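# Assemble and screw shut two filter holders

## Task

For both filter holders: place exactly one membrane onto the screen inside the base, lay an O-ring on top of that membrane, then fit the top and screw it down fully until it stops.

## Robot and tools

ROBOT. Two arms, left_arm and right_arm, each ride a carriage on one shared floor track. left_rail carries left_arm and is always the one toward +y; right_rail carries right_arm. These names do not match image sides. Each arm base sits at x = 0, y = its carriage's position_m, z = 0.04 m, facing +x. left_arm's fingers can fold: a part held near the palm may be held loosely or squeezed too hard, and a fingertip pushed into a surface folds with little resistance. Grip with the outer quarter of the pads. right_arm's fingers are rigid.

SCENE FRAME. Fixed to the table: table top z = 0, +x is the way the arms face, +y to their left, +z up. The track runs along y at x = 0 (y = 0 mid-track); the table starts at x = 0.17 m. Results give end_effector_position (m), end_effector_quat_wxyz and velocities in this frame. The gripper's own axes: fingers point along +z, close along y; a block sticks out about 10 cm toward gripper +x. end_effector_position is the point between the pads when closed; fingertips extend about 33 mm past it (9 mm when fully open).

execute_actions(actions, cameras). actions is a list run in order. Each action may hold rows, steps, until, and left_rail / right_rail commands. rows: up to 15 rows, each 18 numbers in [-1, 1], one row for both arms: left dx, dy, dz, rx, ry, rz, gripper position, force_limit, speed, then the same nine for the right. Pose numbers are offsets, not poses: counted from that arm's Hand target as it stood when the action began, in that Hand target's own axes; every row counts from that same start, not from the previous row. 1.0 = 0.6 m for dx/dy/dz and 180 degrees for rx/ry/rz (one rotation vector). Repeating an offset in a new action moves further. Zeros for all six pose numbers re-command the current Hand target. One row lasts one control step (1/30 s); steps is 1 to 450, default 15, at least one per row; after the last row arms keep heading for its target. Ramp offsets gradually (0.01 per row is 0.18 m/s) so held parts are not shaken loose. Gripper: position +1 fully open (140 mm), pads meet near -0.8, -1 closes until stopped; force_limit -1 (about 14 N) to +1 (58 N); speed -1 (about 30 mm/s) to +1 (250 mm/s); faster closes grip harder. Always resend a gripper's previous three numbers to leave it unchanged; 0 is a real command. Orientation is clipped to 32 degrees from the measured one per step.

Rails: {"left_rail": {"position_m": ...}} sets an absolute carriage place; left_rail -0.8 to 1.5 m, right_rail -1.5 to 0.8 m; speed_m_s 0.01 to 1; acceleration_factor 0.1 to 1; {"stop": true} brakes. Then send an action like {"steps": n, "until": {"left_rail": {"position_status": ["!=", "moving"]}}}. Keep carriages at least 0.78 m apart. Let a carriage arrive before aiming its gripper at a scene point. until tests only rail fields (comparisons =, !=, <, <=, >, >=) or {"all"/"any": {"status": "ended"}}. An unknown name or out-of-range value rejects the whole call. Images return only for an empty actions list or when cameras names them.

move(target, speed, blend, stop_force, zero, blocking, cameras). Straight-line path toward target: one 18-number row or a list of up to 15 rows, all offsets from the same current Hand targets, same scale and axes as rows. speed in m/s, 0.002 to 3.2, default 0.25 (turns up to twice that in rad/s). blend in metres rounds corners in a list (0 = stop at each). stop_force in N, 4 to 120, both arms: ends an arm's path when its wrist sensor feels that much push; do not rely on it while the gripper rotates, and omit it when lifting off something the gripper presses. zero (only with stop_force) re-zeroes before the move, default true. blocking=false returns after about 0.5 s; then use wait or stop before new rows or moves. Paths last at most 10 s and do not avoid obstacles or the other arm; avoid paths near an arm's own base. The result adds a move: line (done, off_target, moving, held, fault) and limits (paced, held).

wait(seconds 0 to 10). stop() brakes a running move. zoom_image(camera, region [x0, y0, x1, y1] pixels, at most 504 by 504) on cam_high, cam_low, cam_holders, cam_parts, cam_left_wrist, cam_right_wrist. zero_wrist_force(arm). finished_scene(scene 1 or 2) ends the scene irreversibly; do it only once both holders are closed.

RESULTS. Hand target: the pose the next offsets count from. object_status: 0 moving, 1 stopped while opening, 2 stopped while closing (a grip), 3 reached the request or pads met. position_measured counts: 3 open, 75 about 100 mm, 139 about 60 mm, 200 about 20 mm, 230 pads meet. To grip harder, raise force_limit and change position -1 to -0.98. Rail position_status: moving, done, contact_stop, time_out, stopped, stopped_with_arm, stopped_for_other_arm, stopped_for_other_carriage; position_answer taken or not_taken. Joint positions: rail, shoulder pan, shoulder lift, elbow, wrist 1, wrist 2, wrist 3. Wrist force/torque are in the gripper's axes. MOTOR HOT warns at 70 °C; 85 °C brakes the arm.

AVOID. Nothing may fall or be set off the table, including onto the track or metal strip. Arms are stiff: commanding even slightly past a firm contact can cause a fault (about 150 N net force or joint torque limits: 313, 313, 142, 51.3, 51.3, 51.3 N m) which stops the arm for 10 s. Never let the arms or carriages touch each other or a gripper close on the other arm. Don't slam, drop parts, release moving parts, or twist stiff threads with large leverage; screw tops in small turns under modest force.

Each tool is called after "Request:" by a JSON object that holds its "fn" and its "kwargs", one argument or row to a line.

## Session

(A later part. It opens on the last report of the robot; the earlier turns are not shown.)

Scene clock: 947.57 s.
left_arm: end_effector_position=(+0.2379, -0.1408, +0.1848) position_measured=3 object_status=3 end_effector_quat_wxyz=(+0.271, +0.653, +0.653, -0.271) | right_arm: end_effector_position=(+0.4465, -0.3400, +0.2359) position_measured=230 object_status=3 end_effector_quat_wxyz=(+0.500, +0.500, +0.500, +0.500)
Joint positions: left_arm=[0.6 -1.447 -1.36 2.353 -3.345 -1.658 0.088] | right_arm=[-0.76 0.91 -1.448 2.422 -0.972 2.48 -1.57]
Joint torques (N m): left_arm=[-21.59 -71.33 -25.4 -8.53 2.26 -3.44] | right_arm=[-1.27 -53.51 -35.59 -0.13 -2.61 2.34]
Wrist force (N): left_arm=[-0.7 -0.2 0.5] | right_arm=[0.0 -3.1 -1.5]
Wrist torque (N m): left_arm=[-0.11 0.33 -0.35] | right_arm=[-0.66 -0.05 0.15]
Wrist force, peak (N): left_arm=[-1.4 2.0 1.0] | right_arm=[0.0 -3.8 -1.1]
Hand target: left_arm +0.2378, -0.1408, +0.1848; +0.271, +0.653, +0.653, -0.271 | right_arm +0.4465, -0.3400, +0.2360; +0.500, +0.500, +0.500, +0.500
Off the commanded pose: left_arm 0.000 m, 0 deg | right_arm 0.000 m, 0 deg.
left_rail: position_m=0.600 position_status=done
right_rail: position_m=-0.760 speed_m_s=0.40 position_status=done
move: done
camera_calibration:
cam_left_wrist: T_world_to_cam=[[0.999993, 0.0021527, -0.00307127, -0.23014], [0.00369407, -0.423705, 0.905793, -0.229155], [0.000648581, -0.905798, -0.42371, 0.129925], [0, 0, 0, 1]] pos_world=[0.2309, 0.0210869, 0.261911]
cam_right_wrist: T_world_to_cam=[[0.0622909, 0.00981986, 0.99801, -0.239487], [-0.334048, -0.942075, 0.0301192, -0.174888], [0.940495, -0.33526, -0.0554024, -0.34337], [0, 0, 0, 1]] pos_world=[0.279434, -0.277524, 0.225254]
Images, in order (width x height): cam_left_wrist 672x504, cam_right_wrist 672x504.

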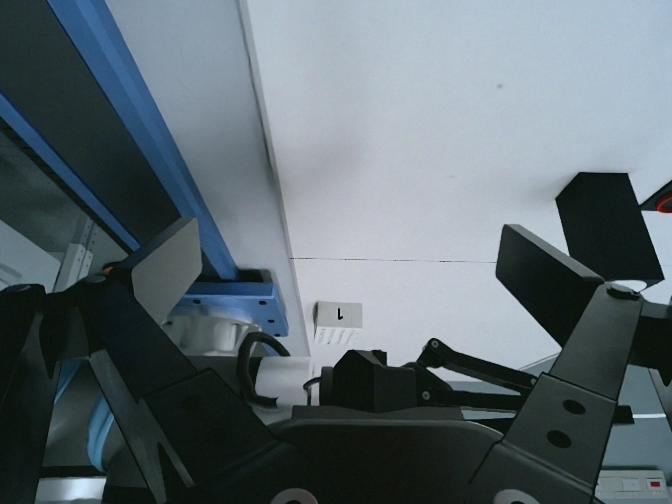

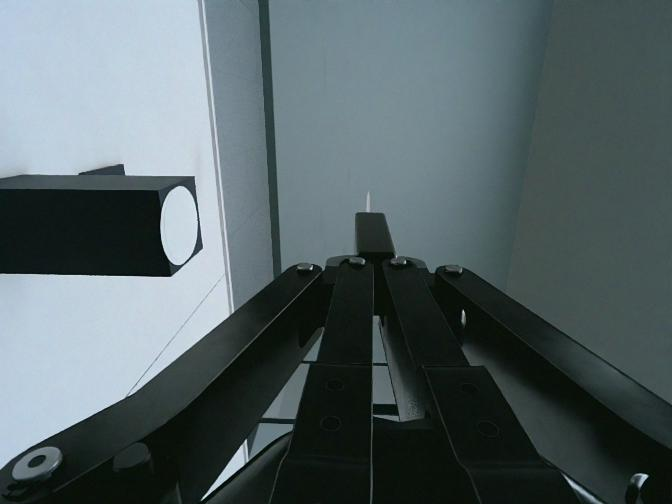

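Request:
{"fn": "move", "kwargs": {
  "target": [0.2898, 0.4367, -0.2074, 0,0,0,1,1,1, 0,0,0,0,0,0,-1,-1,-1],
  "speed": 0.25,
  "cameras": ["cam_left_wrist", "cam_holders"]
}}

Request:
{"fn": "zoom_image", "kwargs": {
  "camera": "cam_left_wrist",
  "region": [270, 180, 410, 300]
}}

Request:
{"fn": "zoom_image", "kwargs": {
  "camera": "cam_holders",
  "region": [360, 240, 500, 360]
}}

Scene clock: 958.50 s.
left_arm: end_effector_position=(+0.4997, +0.0701, +0.1499) position_measured=3 object_status=3 end_effector_quat_wxyz=(+0.271, +0.653, +0.653, -0.271) | right_arm: end_effector_position=(+0.4465, -0.3400, +0.2360) position_measured=230 object_status=3 end_effector_quat_wxyz=(+0.500, +0.500, +0.500, +0.500)
Joint positions: left_arm=[0.6 -0.831 -1.302 2.338 -3.243 -2.068 0.573] | right_arm=[-0.76 0.91 -1.448 2.422 -0.972 2.48 -1.57]
Joint torques (N m): left_arm=[16.95 -38.84 -38.04 -3.51 -2.77 4.28] | right_arm=[12.16 -54.02 -34.47 -0.06 2.73 2.43]
Wrist force (N): left_arm=[-1.0 -0.3 0.7] | right_arm=[-0.2 -2.9 -1.1]
Wrist torque (N m): left_arm=[-0.17 0.46 -0.53] | right_arm=[-0.61 -0.02 0.15]
Wrist force, peak (N): left_arm=[-1.9 -2.6 1.8] | right_arm=[0.2 -3.4 -1.6]
Hand target: left_arm +0.4998, +0.0701, +0.1499; +0.271, +0.653, +0.653, -0.271 | right_arm +0.4465, -0.3400, +0.2360; +0.500, +0.500, +0.500, +0.500
Off the commanded pose: left_arm 0.000 m, 0 deg | right_arm 0.000 m, 0 deg.
left_rail: position_m=0.600 position_status=done
right_rail: position_m=-0.760 speed_m_s=0.40 position_status=done
move: done
camera_calibration:
cam_left_wrist: T_world_to_cam=[[0.999993, 0.00224311, -0.00302856, -0.49253], [0.00369369, -0.423705, 0.905793, -0.10915], [0.000748572, -0.905797, -0.42371, 0.305951], [0, 0, 0, 1]] pos_world=[0.492701, 0.231987, 0.227011]
Images, in order (width x height): cam_holders 504x504, cam_left_wrist 672x504.

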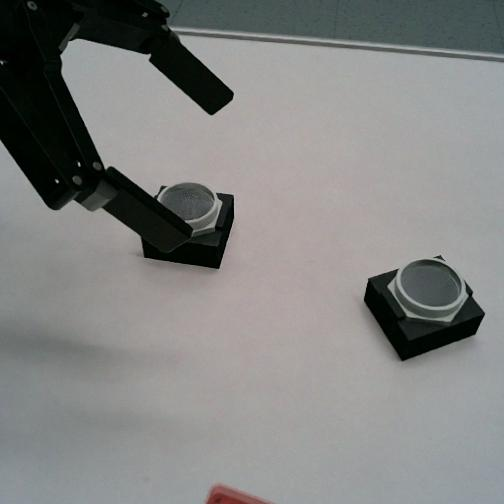

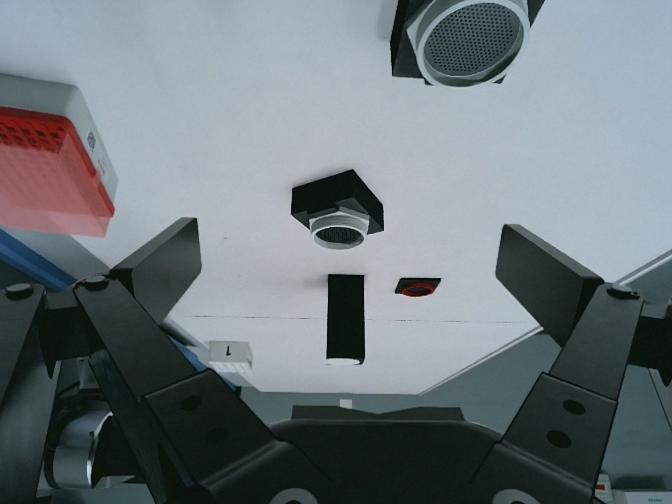

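Scaled by 3.600.

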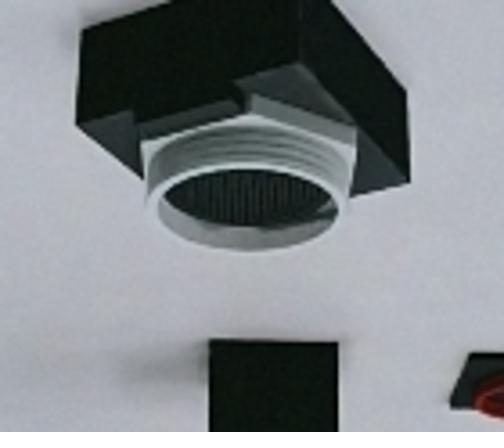

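Scaled by 3.600.

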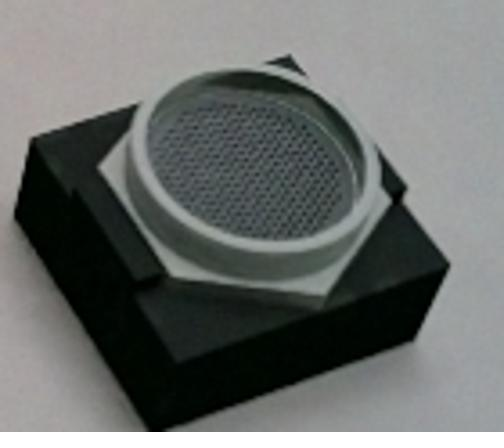

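Request:
{"fn": "move", "kwargs": {
  "target": [
    [0,0,0,0,0,0,1,1,1, 0.3858,-0.03,-0.04,0.1667,0,0,-1,-1,-1],
    [0,0,0,0,0,0,1,1,1, 0.3858,-0.16,-0.0192,0.1667,0,0,-1,-1,-1]
  ],
  "speed": 0.15,
  "blend": 0.02,
  "cameras": ["cam_left_wrist", "cam_holders", "cam_right_wrist", "cam_low"]
}}

Request:
{"fn": "zoom_image", "kwargs": {
  "camera": "cam_left_wrist",
  "region": [250, 180, 410, 300]
}}

Request:
{"fn": "zoom_image", "kwargs": {
  "camera": "cam_holders",
  "region": [360, 220, 500, 360]
}}

Scene clock: 981.93 s.
left_arm: end_effector_position=(+0.4998, +0.0701, +0.1499) position_measured=3 object_status=3 end_effector_quat_wxyz=(+0.271, +0.653, +0.653, -0.271) | right_arm: end_effector_position=(+0.4347, -0.1085, +0.1400) position_measured=230 object_status=3 end_effector_quat_wxyz=(+0.353, +0.612, +0.613, +0.353)
Joint positions: left_arm=[0.6 -0.831 -1.302 2.338 -3.243 -2.068 0.573] | right_arm=[-0.76 1.095 -1.058 1.76 0.197 2.448 -0.801]
Joint torques (N m): left_arm=[17.8 -39.18 -39.43 -2.78 -2.11 4.01] | right_arm=[-11.58 -62.39 -22.81 -0.17 -2.09 -1.57]
Wrist force (N): left_arm=[-0.8 0.1 1.4] | right_arm=[-0.2 -2.0 -0.3]
Wrist torque (N m): left_arm=[-0.09 0.41 -0.54] | right_arm=[-0.47 0.03 0.38]
Wrist force, peak (N): left_arm=[-1.2 -0.9 1.1] | right_arm=[-1.5 -3.5 -1.4]
Hand target: left_arm +0.4998, +0.0701, +0.1499; +0.271, +0.653, +0.653, -0.271 | right_arm +0.4347, -0.1085, +0.1399; +0.353, +0.612, +0.613, +0.353
Off the commanded pose: left_arm 0.000 m, 0 deg | right_arm 0.000 m, 0 deg.
left_rail: position_m=0.600 position_status=done
right_rail: position_m=-0.760 speed_m_s=0.40 position_status=done
move: done
camera_calibration:
cam_left_wrist: T_world_to_cam=[[0.999993, 0.00224311, -0.00302856, -0.49263], [0.00369369, -0.423705, 0.905793, -0.109108], [0.000748572, -0.905797, -0.42371, 0.306042], [0, 0, 0, 1]] pos_world=[0.492801, 0.232087, 0.227011]
cam_right_wrist: T_world_to_cam=[[0.553066, 0.0102202, 0.833074, -0.335522], [-0.274162, -0.942001, 0.193569, -0.00679893], [0.786735, -0.335454, -0.518187, -0.128332], [0, 0, 0, 1]] pos_world=[0.284665, -0.046025, 0.214331]
Images, in order (width x height): cam_low 504x504, cam_holders 504x504, cam_left_wrist 672x504, cam_right_wrist 672x504.

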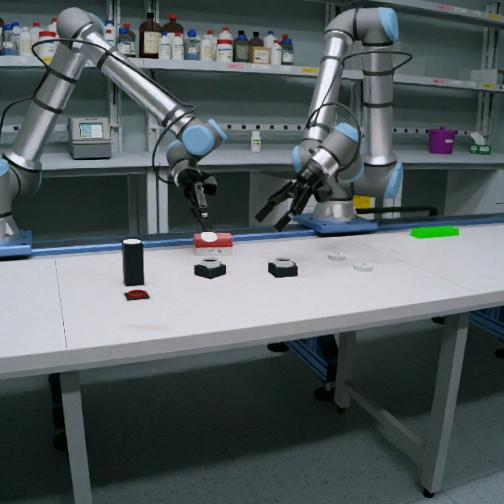

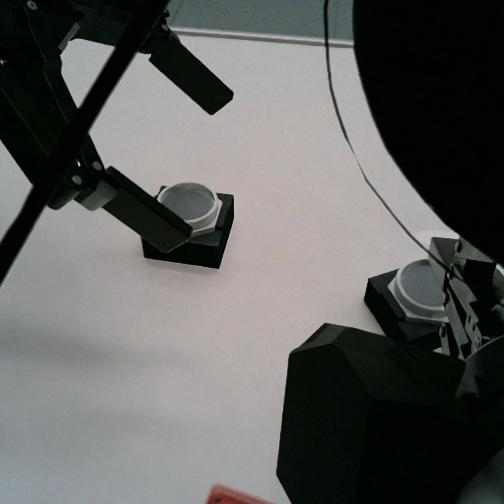

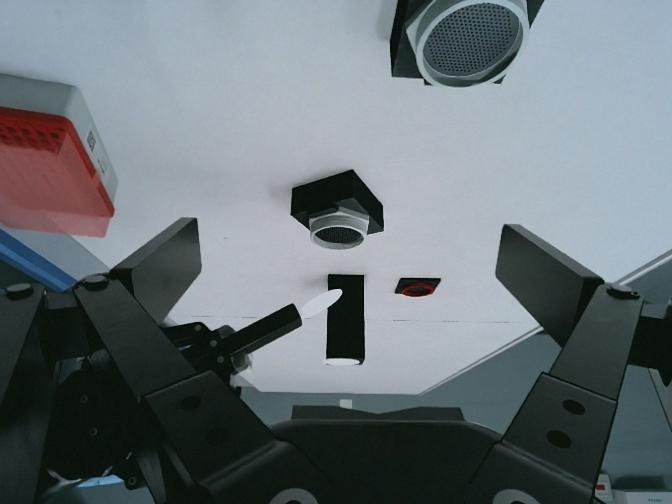

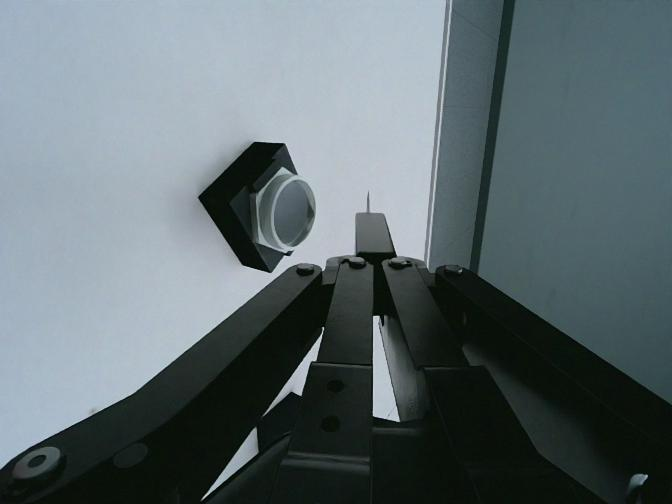

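Scaled by 3.150.

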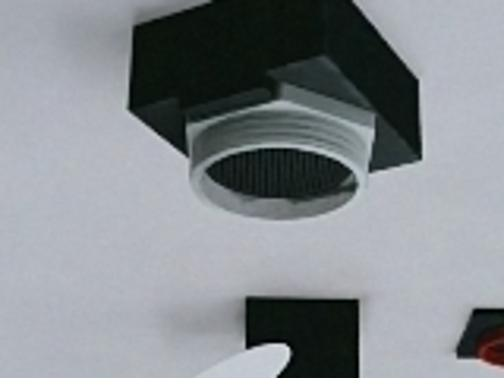

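Scaled by 3.600.

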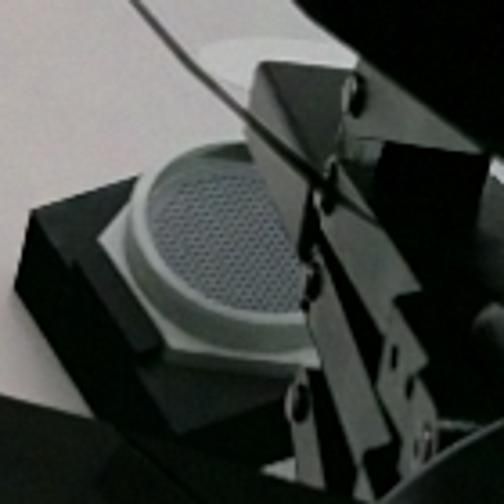

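Request:
{"fn": "zoom_image", "kwargs": {
  "camera": "cam_right_wrist",
  "region": [190, 130, 390, 280]
}}

Request:
{"fn": "zoom_image", "kwargs": {
  "camera": "cam_left_wrist",
  "region": [280, 260, 370, 330]
}}

Scaled by 2.520.

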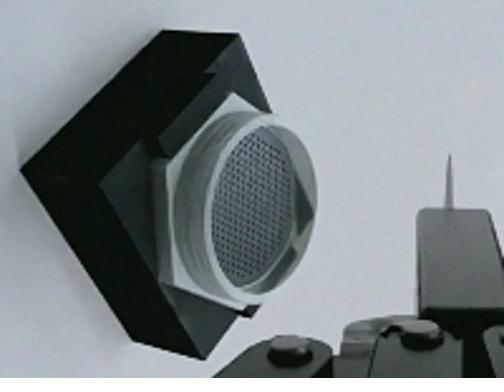

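Scaled by 5.600.

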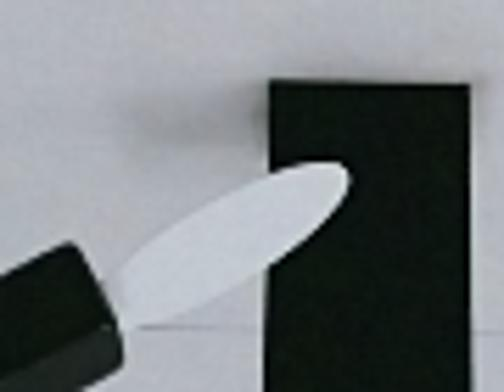

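Request:
{"fn": "move", "kwargs": {
  "target": [0,0,0,0,0,0,1,1,1, -0.0008,-0.0551,0.0703,0,0,0,-1,-1,-1],
  "speed": 0.06,
  "cameras": ["cam_left_wrist", "cam_right_wrist"]
}}

Request:
{"fn": "zoom_image", "kwargs": {
  "camera": "cam_left_wrist",
  "region": [280, 180, 400, 280]
}}

Request:
{"fn": "zoom_image", "kwargs": {
  "camera": "cam_right_wrist",
  "region": [260, 120, 400, 260]
}}

Scene clock: 1025.00 s.
left_arm: end_effector_position=(+0.4998, +0.0701, +0.1499) position_measured=3 object_status=3 end_effector_quat_wxyz=(+0.271, +0.653, +0.653, -0.271) | right_arm: end_effector_position=(+0.4546, -0.1090, +0.0903) position_measured=230 object_status=3 end_effector_quat_wxyz=(+0.353, +0.612, +0.613, +0.353)
Joint positions: left_arm=[0.6 -0.831 -1.302 2.338 -3.243 -2.068 0.573] | right_arm=[-0.76 1.067 -1.002 1.775 0.102 2.431 -0.834]
Joint torques (N m): left_arm=[17.39 -38.34 -38.9 -3.17 -2.63 4.44] | right_arm=[-14.03 -64.57 -21.72 -0.55 -1.85 -1.57]
Wrist force (N): left_arm=[-0.5 -0.5 0.9] | right_arm=[0.0 -2.1 -0.3]
Wrist torque (N m): left_arm=[-0.22 0.35 -0.53] | right_arm=[-0.46 -0.02 0.39]
Wrist force, peak (N): left_arm=[-1.2 -0.3 1.6] | right_arm=[0.0 -2.7 -0.5]
Hand target: left_arm +0.4998, +0.0701, +0.1499; +0.271, +0.653, +0.653, -0.271 | right_arm +0.4546, -0.1090, +0.0902; +0.353, +0.612, +0.613, +0.353
Off the commanded pose: left_arm 0.000 m, 0 deg | right_arm 0.000 m, 0 deg.
left_rail: position_m=0.600 position_status=done
right_rail: position_m=-0.760 speed_m_s=0.40 position_status=done
move: done
camera_calibration:
cam_left_wrist: T_world_to_cam=[[0.999993, 0.00224311, -0.00302856, -0.49263], [0.00369369, -0.423705, 0.905793, -0.109108], [0.000748572, -0.905797, -0.42371, 0.306042], [0, 0, 0, 1]] pos_world=[0.492801, 0.232087, 0.227011]
cam_right_wrist: T_world_to_cam=[[0.553066, 0.0102202, 0.833074, -0.305036], [-0.274162, -0.942001, 0.193569, 0.00782565], [0.786735, -0.335454, -0.518187, -0.169961], [0, 0, 0, 1]] pos_world=[0.304565, -0.046525, 0.164531]
Images, in order (width x height): cam_left_wrist 672x504, cam_right_wrist 672x504.

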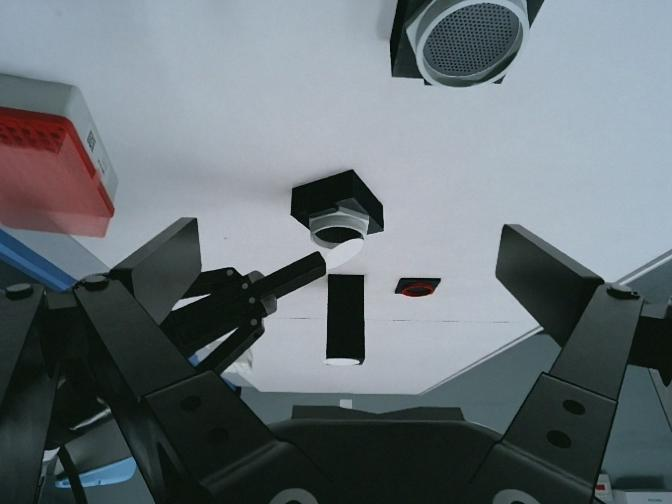

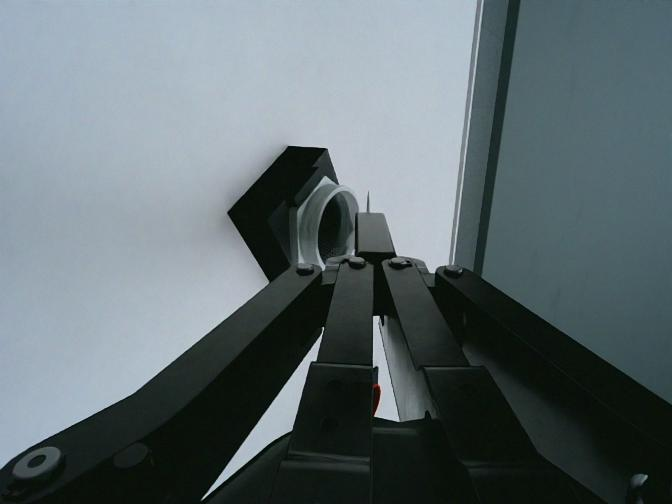

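Scaled by 4.200.

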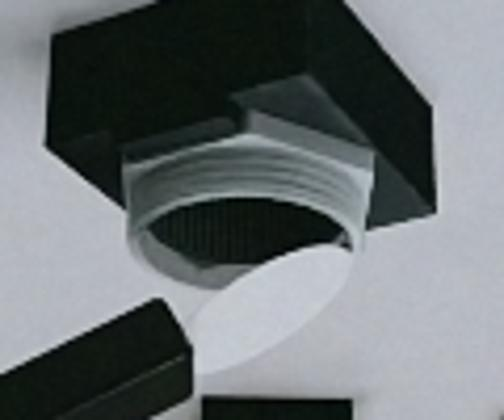

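Scaled by 3.600.

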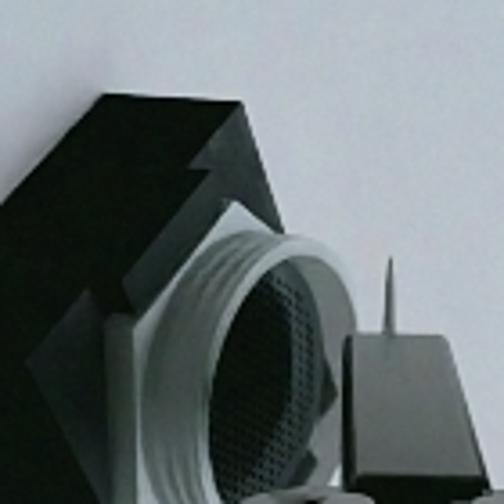

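Request:
{"fn": "zoom_image", "kwargs": {
  "camera": "cam_right_wrist",
  "region": [310, 170, 380, 240]
}}

Request:
{"fn": "zoom_image", "kwargs": {
  "camera": "cam_left_wrist",
  "region": [300, 210, 380, 270]
}}

Scaled by 7.200.

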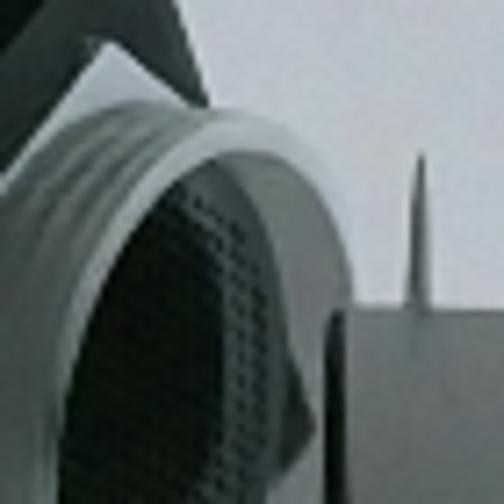

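Scaled by 6.300.

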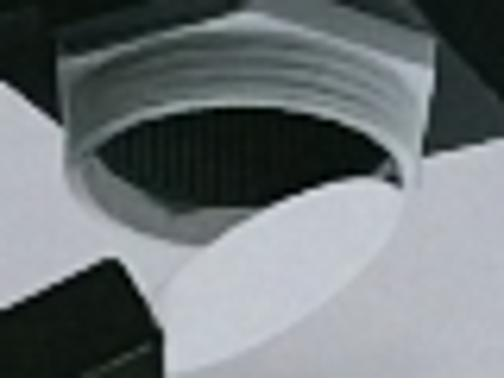

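Request:
{"fn": "move", "kwargs": {
  "target": [0,0,0,0,0,0,1,1,1, -0.0015,-0.0152,0.0063,0,0,0,-1,-1,-1],
  "speed": 0.03,
  "cameras": ["cam_left_wrist", "cam_right_wrist"]
}}

Request:
{"fn": "zoom_image", "kwargs": {
  "camera": "cam_left_wrist",
  "region": [300, 200, 380, 270]
}}

Request:
{"fn": "zoom_image", "kwargs": {
  "camera": "cam_right_wrist",
  "region": [290, 150, 390, 250]
}}

Scene clock: 1057.13 s.
left_arm: end_effector_position=(+0.4998, +0.0701, +0.1499) position_measured=3 object_status=3 end_effector_quat_wxyz=(+0.271, +0.653, +0.653, -0.271) | right_arm: end_effector_position=(+0.4534, -0.1099, +0.0805) position_measured=230 object_status=3 end_effector_quat_wxyz=(+0.353, +0.612, +0.613, +0.353)
Joint positions: left_arm=[0.6 -0.831 -1.302 2.338 -3.243 -2.068 0.573] | right_arm=[-0.76 1.068 -0.992 1.781 0.087 2.431 -0.833]
Joint torques (N m): left_arm=[16.98 -40.47 -39.44 -3.42 -2.29 4.05] | right_arm=[16.48 -63.24 -20.99 -0.38 4.54 2.11]
Wrist force (N): left_arm=[-0.5 -0.3 0.8] | right_arm=[0.1 -2.3 -0.7]
Wrist torque (N m): left_arm=[-0.17 0.34 -0.53] | right_arm=[-0.51 -0.05 0.19]
Wrist force, peak (N): left_arm=[-1.2 -0.3 1.5] | right_arm=[0.3 -2.8 -0.9]
Hand target: left_arm +0.4998, +0.0701, +0.1499; +0.271, +0.653, +0.653, -0.271 | right_arm +0.4534, -0.1099, +0.0804; +0.353, +0.612, +0.613, +0.353
Off the commanded pose: left_arm 0.000 m, 0 deg | right_arm 0.000 m, 0 deg.
left_rail: position_m=0.600 position_status=done
right_rail: position_m=-0.760 speed_m_s=0.40 position_status=done
move: done
camera_calibration:
cam_left_wrist: T_world_to_cam=[[0.999993, 0.00224311, -0.00302856, -0.49263], [0.00369369, -0.423705, 0.905793, -0.109108], [0.000748572, -0.905797, -0.42371, 0.306042], [0, 0, 0, 1]] pos_world=[0.492801, 0.232087, 0.227011]
cam_right_wrist: T_world_to_cam=[[0.553066, 0.0102202, 0.833074, -0.296199], [-0.274162, -0.942001, 0.193569, 0.00854583], [0.786735, -0.335454, -0.518187, -0.174398], [0, 0, 0, 1]] pos_world=[0.303365, -0.047425, 0.154731]
Images, in order (width x height): cam_left_wrist 672x504, cam_right_wrist 672x504.

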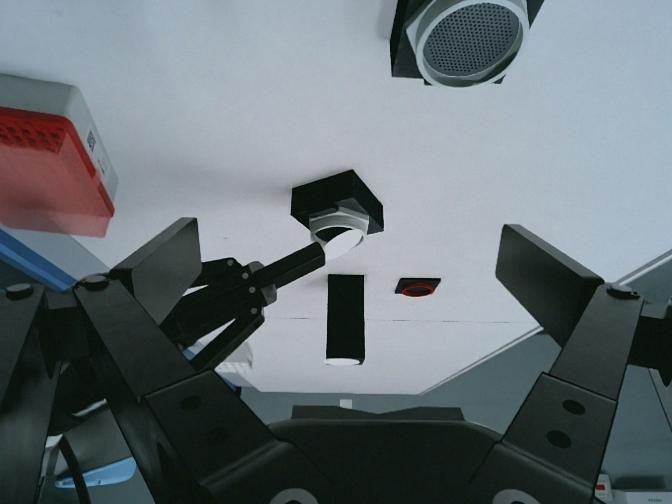

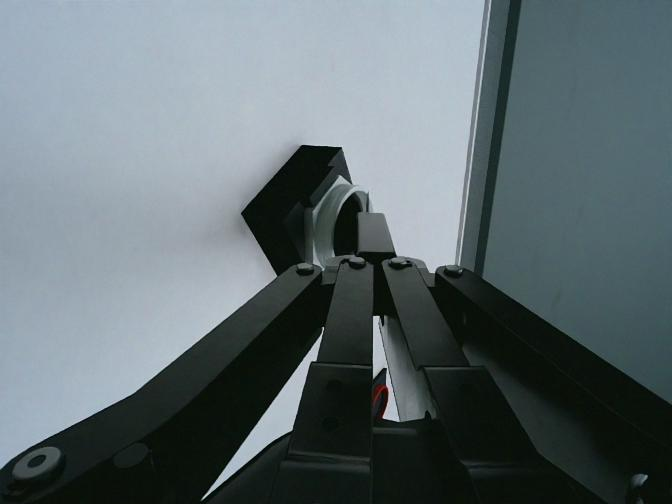

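Scaled by 6.300.

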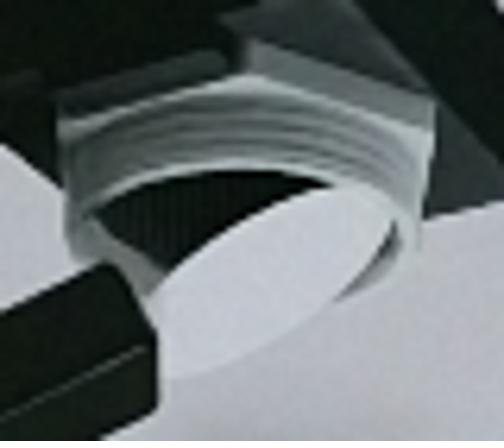

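Scaled by 5.040.

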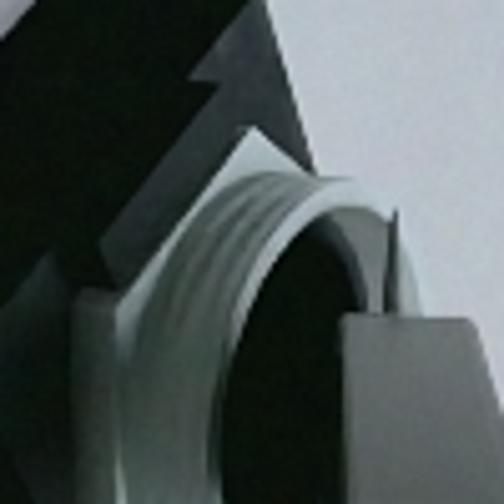

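Request:
{"fn": "execute_actions", "kwargs": {
  "actions": [
    {"rows": [[0,0,0,0,0,0,1,1,1, 0,0,0,0,0,0,-0.72,-1,-1]], "steps": 45}
  ],
  "cameras": ["cam_left_wrist", "cam_right_wrist"]
}}

Request:
{"fn": "zoom_image", "kwargs": {
  "camera": "cam_left_wrist",
  "region": [300, 200, 380, 270]
}}

Request:
{"fn": "zoom_image", "kwargs": {
  "camera": "cam_right_wrist",
  "region": [290, 150, 390, 250]
}}

Scene clock: 1071.47 s.
left_arm: end_effector_position=(+0.4998, +0.0701, +0.1499) position_measured=3 object_status=3 end_effector_quat_wxyz=(+0.271, +0.653, +0.653, -0.271) | right_arm: end_effector_position=(+0.4534, -0.1099, +0.0804) position_measured=219 object_status=3 end_effector_quat_wxyz=(+0.353, +0.612, +0.613, +0.353)
Joint positions: left_arm=[0.6 -0.831 -1.302 2.338 -3.243 -2.068 0.573] | right_arm=[-0.76 1.068 -0.992 1.781 0.087 2.431 -0.833]
Joint torques (N m): left_arm=[16.37 -41.47 -36.96 -3.75 -2.31 3.93] | right_arm=[12.98 -67.23 -21.4 0.15 4.89 1.92]
Wrist force (N): left_arm=[-0.5 -0.4 1.4] | right_arm=[-0.2 -2.5 -0.6]
Wrist torque (N m): left_arm=[-0.21 0.34 -0.53] | right_arm=[-0.55 0.02 0.20]
Wrist force, peak (N): left_arm=[-1.3 -0.3 1.3] | right_arm=[0.3 -2.7 -0.7]
Hand target: left_arm +0.4998, +0.0701, +0.1499; +0.271, +0.653, +0.653, -0.271 | right_arm +0.4534, -0.1099, +0.0804; +0.353, +0.612, +0.613, +0.353
Off the commanded pose: left_arm 0.000 m, 0 deg | right_arm 0.000 m, 0 deg.
left_rail: position_m=0.600 position_status=done
right_rail: position_m=-0.760 speed_m_s=0.40 position_status=done
camera_calibration:
cam_left_wrist: T_world_to_cam=[[0.999993, 0.00224311, -0.00302856, -0.49263], [0.00369369, -0.423705, 0.905793, -0.109108], [0.000748572, -0.905797, -0.42371, 0.306042], [0, 0, 0, 1]] pos_world=[0.492801, 0.232087, 0.227011]
cam_right_wrist: T_world_to_cam=[[0.553066, 0.010222, 0.833075, -0.296115], [-0.274088, -0.942033, 0.193522, 0.00854855], [0.786762, -0.335366, -0.518204, -0.174451], [0, 0, 0, 1]] pos_world=[0.303365, -0.0474248, 0.154631]
Images, in order (width x height): cam_left_wrist 672x504, cam_right_wrist 672x504.

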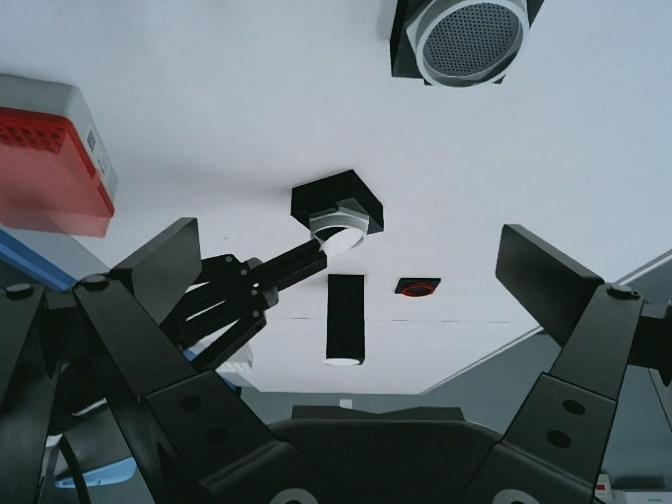

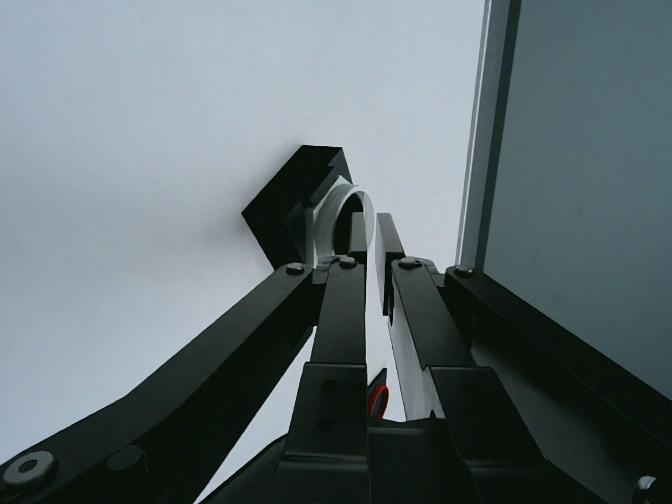

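Scaled by 6.300.

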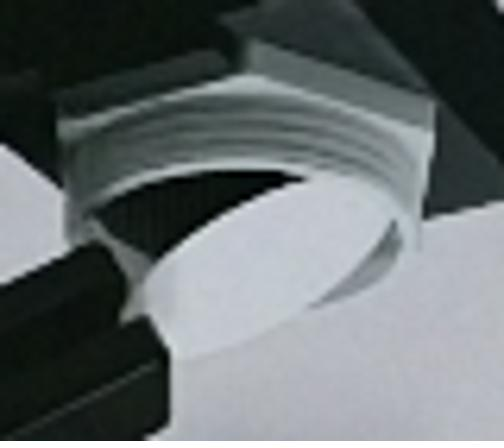

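Scaled by 5.040.

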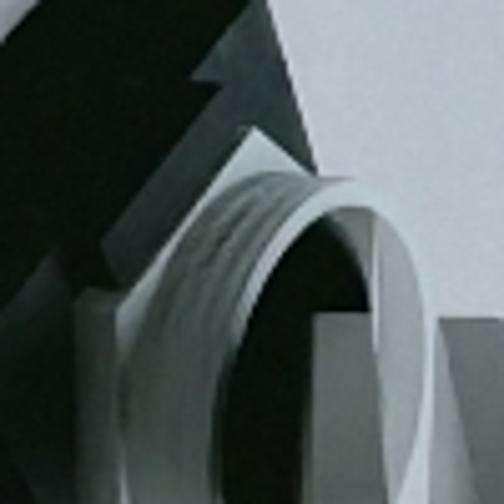

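Request:
{"fn": "move", "kwargs": {
  "target": [0,0,0,0,0,0,1,1,1, 0,0.003,-0.025,0,0,0,-0.72,-1,-1],
  "speed": 0.05,
  "cameras": ["cam_left_wrist", "cam_right_wrist"]
}}

Request:
{"fn": "zoom_image", "kwargs": {
  "camera": "cam_left_wrist",
  "region": [290, 200, 390, 280]
}}

Request:
{"fn": "zoom_image", "kwargs": {
  "camera": "cam_right_wrist",
  "region": [290, 150, 390, 250]
}}

Scene clock: 1080.90 s.
left_arm: end_effector_position=(+0.4998, +0.0701, +0.1499) position_measured=3 object_status=3 end_effector_quat_wxyz=(+0.271, +0.653, +0.653, -0.271) | right_arm: end_effector_position=(+0.4414, -0.1099, +0.0894) position_measured=219 object_status=3 end_effector_quat_wxyz=(+0.353, +0.612, +0.613, +0.353)
Joint positions: left_arm=[0.6 -0.831 -1.302 2.338 -3.243 -2.068 0.573] | right_arm=[-0.76 1.084 -1.003 1.782 0.111 2.442 -0.814]
Joint torques (N m): left_arm=[17.58 -40.16 -38.75 -3.36 -2.45 4.47] | right_arm=[14.11 -98.77 -22.59 4.55 4.8 2.3]
Wrist force (N): left_arm=[-1.3 -0.1 1.1] | right_arm=[-0.2 -2.6 -1.2]
Wrist torque (N m): left_arm=[-0.14 0.53 -0.53] | right_arm=[-0.58 0.00 0.09]
Wrist force, peak (N): left_arm=[-0.8 -0.5 1.6] | right_arm=[-0.2 -2.6 -1.2]
Hand target: left_arm +0.4998, +0.0701, +0.1499; +0.271, +0.653, +0.653, -0.271 | right_arm +0.4413, -0.1099, +0.0895; +0.353, +0.612, +0.613, +0.353
Off the commanded pose: left_arm 0.000 m, 0 deg | right_arm 0.000 m, 0 deg.
left_rail: position_m=0.600 position_status=done
right_rail: position_m=-0.760 speed_m_s=0.40 position_status=done
move: done
camera_calibration:
cam_left_wrist: T_world_to_cam=[[0.999993, 0.00224311, -0.00302856, -0.49263], [0.00369369, -0.423705, 0.905793, -0.109108], [0.000748572, -0.905797, -0.42371, 0.306042], [0, 0, 0, 1]] pos_world=[0.492801, 0.232087, 0.227011]
cam_right_wrist: T_world_to_cam=[[0.553066, 0.010222, 0.833075, -0.296976], [-0.274088, -0.942033, 0.193522, 0.0035178], [0.786762, -0.335366, -0.518204, -0.160346], [0, 0, 0, 1]] pos_world=[0.291365, -0.0474248, 0.163631]
Images, in order (width x height): cam_left_wrist 672x504, cam_right_wrist 672x504.

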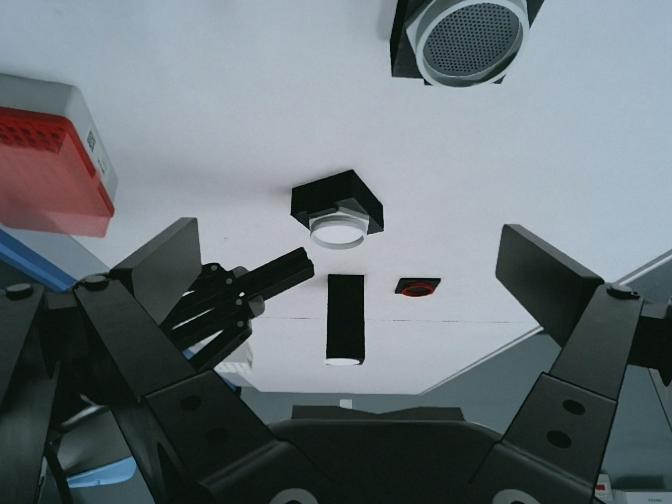

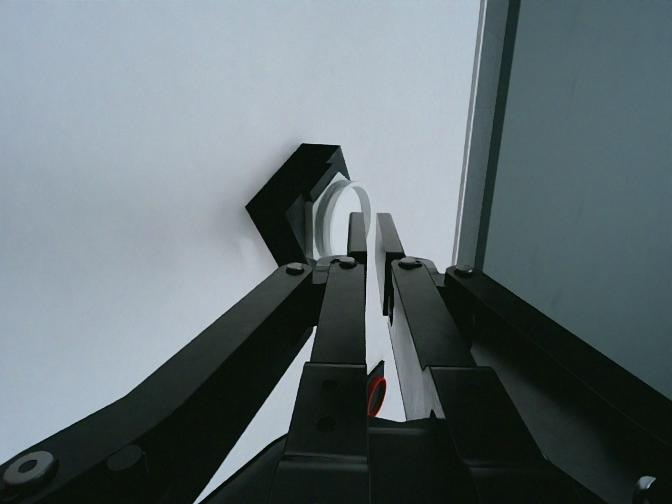

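Scaled by 5.040.

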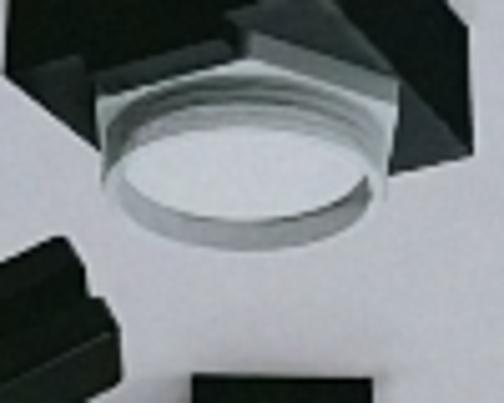

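Scaled by 5.040.

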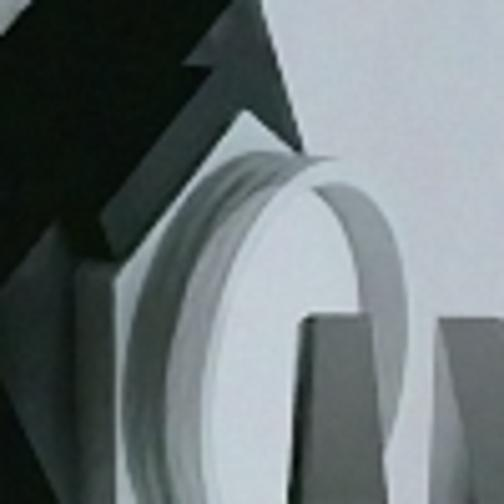

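Request:
{"fn": "move", "kwargs": {
  "target": [
    [0,0,0,0,0,0,1,1,1, 0,0.1132,-0.1039,0,0,0,-0.72,-1,-1],
    [0,0,0,0,0,0,1,1,1, -0.3885,0.1502,-0.1086,-0.1667,0,0,-0.72,-1,-1],
    [0,0,0,0,0,0,1,1,1, -0.3885,0.0488,-0.0308,-0.1667,0,0,-0.72,-1,-1]
  ],
  "speed": [0.2, 0.3, 0.15],
  "blend": [0.02, 0.02, 0]
}}

Request:
{"fn": "move", "kwargs": {
  "target": [-0.3396, -0.0497, 0.2074, 0,0,0,1,1,1, 0,0,0,0,0,0,-0.5,-1,-1],
  "speed": 0.2,
  "cameras": ["cam_left_wrist", "cam_right_wrist"]
}}

Request:
{"fn": "zoom_image", "kwargs": {
  "camera": "cam_left_wrist",
  "region": [310, 220, 420, 300]
}}

Request:
{"fn": "zoom_image", "kwargs": {
  "camera": "cam_right_wrist",
  "region": [300, 160, 440, 300]
}}

Scene clock: 1100.60 s.
left_arm: end_effector_position=(+0.4998, +0.0701, +0.1499) position_measured=3 object_status=3 end_effector_quat_wxyz=(+0.271, +0.653, +0.653, -0.271) | right_arm: end_effector_position=(+0.4401, -0.3430, +0.1241) position_measured=219 object_status=3 end_effector_quat_wxyz=(+0.500, +0.500, +0.500, +0.500)
Joint positions: left_arm=[0.6 -0.831 -1.302 2.338 -3.243 -2.068 0.573] | right_arm=[-0.76 0.918 -1.196 2.47 -1.272 2.488 -1.57]
Joint torques (N m): left_arm=[17.86 -40.37 -38.17 -3.26 -2.13 3.69] | right_arm=[-14.7 -32.4 -6.7 -4.83 -4.32 -1.42]
Wrist force (N): left_arm=[-0.8 -0.2 1.6] | right_arm=[-0.4 -2.8 -0.9]
Wrist torque (N m): left_arm=[-0.15 0.41 -0.53] | right_arm=[-0.59 0.05 0.41]
Wrist force, peak (N): left_arm=[-0.8 -0.4 1.8] | right_arm=[-0.3 -4.6 -0.5]
Hand target: left_arm +0.4998, +0.0701, +0.1499; +0.271, +0.653, +0.653, -0.271 | right_arm +0.4401, -0.3430, +0.1241; +0.500, +0.500, +0.500, +0.500
Off the commanded pose: left_arm 0.000 m, 0 deg | right_arm 0.000 m, 0 deg.
left_rail: position_m=0.600 position_status=done
right_rail: position_m=-0.760 speed_m_s=0.40 position_status=done
move: done

Scene clock: 1102.40 s.
left_arm: end_effector_position=(+0.4700, -0.1618, +0.2059) position_measured=3 object_status=3 end_effector_quat_wxyz=(+0.271, +0.653, +0.653, -0.271) | right_arm: end_effector_position=(+0.4401, -0.3430, +0.1241) position_measured=192 object_status=3 end_effector_quat_wxyz=(+0.500, +0.500, +0.500, +0.500)
Joint positions: left_arm=[0.6 -1.088 -1.218 2.065 -3.143 -1.905 0.355] | right_arm=[-0.76 0.918 -1.196 2.47 -1.273 2.488 -1.57]
Joint torques (N m): left_arm=[-24.16 -55.61 -46.42 -3.51 1.54 -3.81] | right_arm=[-16.1 -31.9 -6.44 -3.84 -3.6 -1.62]
Wrist force (N): left_arm=[-1.1 0.0 1.1] | right_arm=[-0.2 -2.6 -1.1]
Wrist torque (N m): left_arm=[-0.10 0.49 -0.36] | right_arm=[-0.55 -0.01 0.41]
Wrist force, peak (N): left_arm=[-2.5 -0.7 2.3] | right_arm=[0.1 -3.3 -1.0]
Hand target: left_arm +0.4700, -0.1620, +0.2059; +0.271, +0.653, +0.653, -0.271 | right_arm +0.4401, -0.3430, +0.1241; +0.500, +0.500, +0.500, +0.500
Off the commanded pose: left_arm 0.000 m, 0 deg | right_arm 0.000 m, 0 deg.
left_rail: position_m=0.600 position_status=done
right_rail: position_m=-0.760 speed_m_s=0.40 position_status=done
move: done
camera_calibration:
cam_left_wrist: T_world_to_cam=[[0.999993, 0.00224311, -0.00302856, -0.46214], [0.00369369, -0.423705, 0.905793, -0.258022], [0.000748572, -0.905797, -0.42371, 0.119647], [0, 0, 0, 1]] pos_world=[0.463001, 0.0000870506, 0.283011]
cam_right_wrist: T_world_to_cam=[[0.0622899, 0.00982123, 0.99801, -0.12748], [-0.33396, -0.942106, 0.0301149, -0.176518], [0.940527, -0.335171, -0.0554038, -0.344534], [0, 0, 0, 1]] pos_world=[0.273034, -0.280524, 0.113454]
Images, in order (width x height): cam_left_wrist 672x504, cam_right_wrist 672x504.

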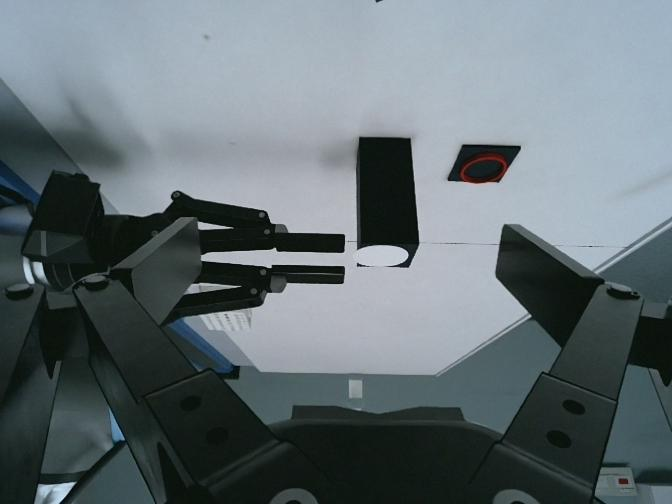

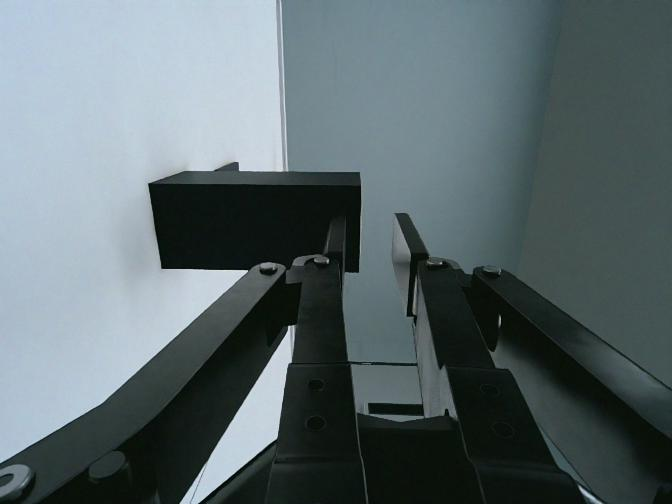

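Scaled by 4.582.

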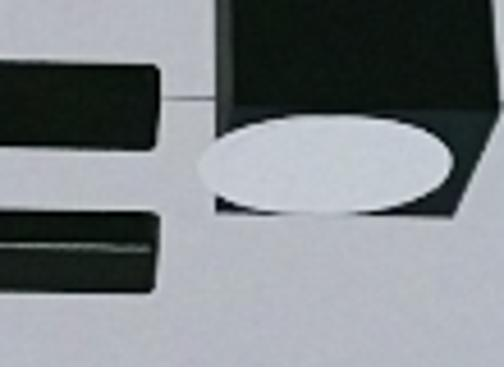

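Scaled by 3.600.

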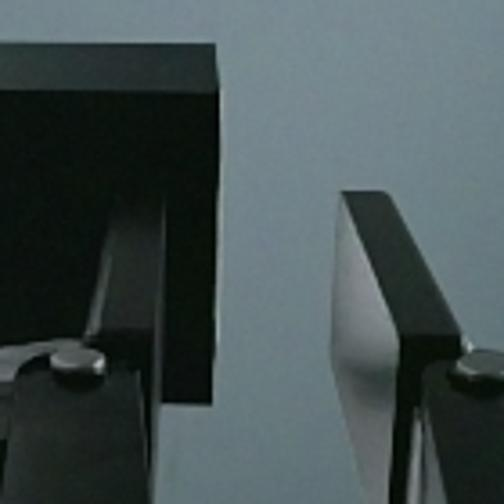

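Request:
{"fn": "move", "kwargs": {
  "target": [0,0,0,0,0,0,1,1,1, -0.0033,-0.006,0.0179,0,0,0,-0.5,-1,-1],
  "speed": 0.04,
  "cameras": ["cam_right_wrist", "cam_left_wrist"]
}}

Request:
{"fn": "zoom_image", "kwargs": {
  "camera": "cam_left_wrist",
  "region": [310, 220, 420, 300]
}}

Request:
{"fn": "zoom_image", "kwargs": {
  "camera": "cam_right_wrist",
  "region": [300, 160, 440, 300]
}}

Scene clock: 1120.03 s.
left_arm: end_effector_position=(+0.4700, -0.1620, +0.2059) position_measured=3 object_status=3 end_effector_quat_wxyz=(+0.271, +0.653, +0.653, -0.271) | right_arm: end_effector_position=(+0.4508, -0.3449, +0.1205) position_measured=192 object_status=3 end_effector_quat_wxyz=(+0.500, +0.500, +0.500, +0.500)
Joint positions: left_arm=[0.6 -1.088 -1.218 2.065 -3.143 -1.905 0.355] | right_arm=[-0.76 0.893 -1.186 2.469 -1.281 2.463 -1.57]
Joint torques (N m): left_arm=[-20.78 -54.68 -47.74 -3.12 1.17 -3.7] | right_arm=[-17.17 -31.49 -23.47 -3.44 -4.61 -2.02]
Wrist force (N): left_arm=[-1.0 0.2 0.5] | right_arm=[0.2 -2.9 -1.2]
Wrist torque (N m): left_arm=[-0.05 0.48 -0.36] | right_arm=[-0.61 -0.11 0.41]
Wrist force, peak (N): left_arm=[-1.6 0.2 1.0] | right_arm=[0.4 -3.2 -1.6]
Hand target: left_arm +0.4700, -0.1620, +0.2059; +0.271, +0.653, +0.653, -0.271 | right_arm +0.4509, -0.3450, +0.1205; +0.500, +0.500, +0.500, +0.500
Off the commanded pose: left_arm 0.000 m, 0 deg | right_arm 0.000 m, 0 deg.
left_rail: position_m=0.600 position_status=done
right_rail: position_m=-0.760 speed_m_s=0.40 position_status=done
move: done
camera_calibration:
cam_left_wrist: T_world_to_cam=[[0.999993, 0.00224311, -0.00302856, -0.46214], [0.00369369, -0.423705, 0.905793, -0.258065], [0.000748572, -0.905797, -0.42371, 0.119556], [0, 0, 0, 1]] pos_world=[0.463001, -0.0000129494, 0.283011]
cam_right_wrist: T_world_to_cam=[[0.0622908, 0.00981942, 0.99801, -0.124535], [-0.334048, -0.942075, 0.0301187, -0.174687], [0.940495, -0.33526, -0.0554024, -0.355483], [0, 0, 0, 1]] pos_world=[0.283734, -0.282524, 0.109854]
Images, in order (width x height): cam_left_wrist 672x504, cam_right_wrist 672x504.

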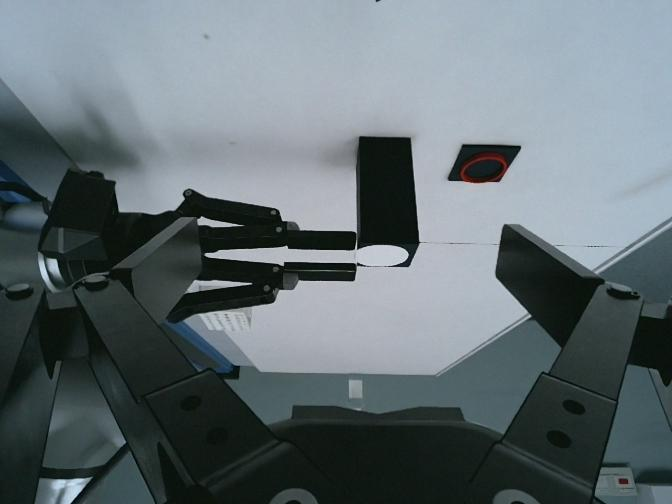

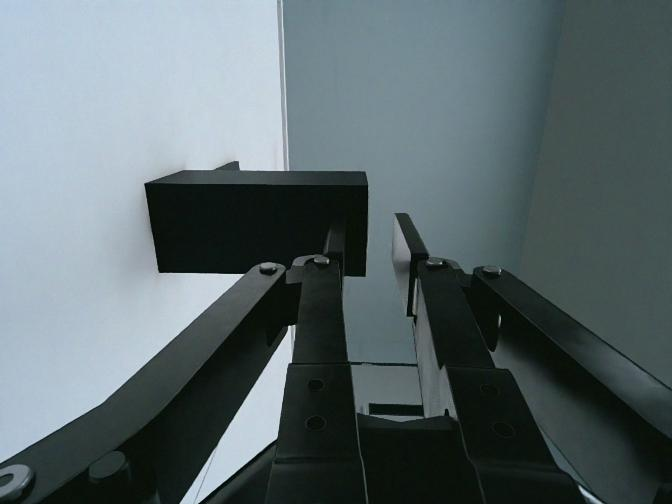

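Scaled by 4.582.

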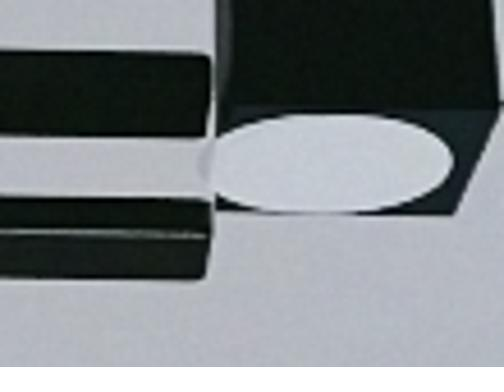

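Scaled by 3.600.

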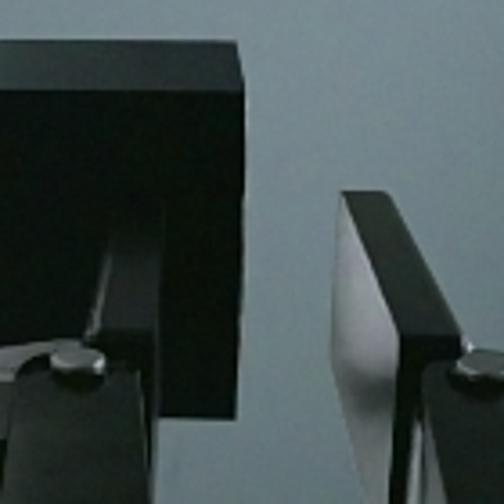

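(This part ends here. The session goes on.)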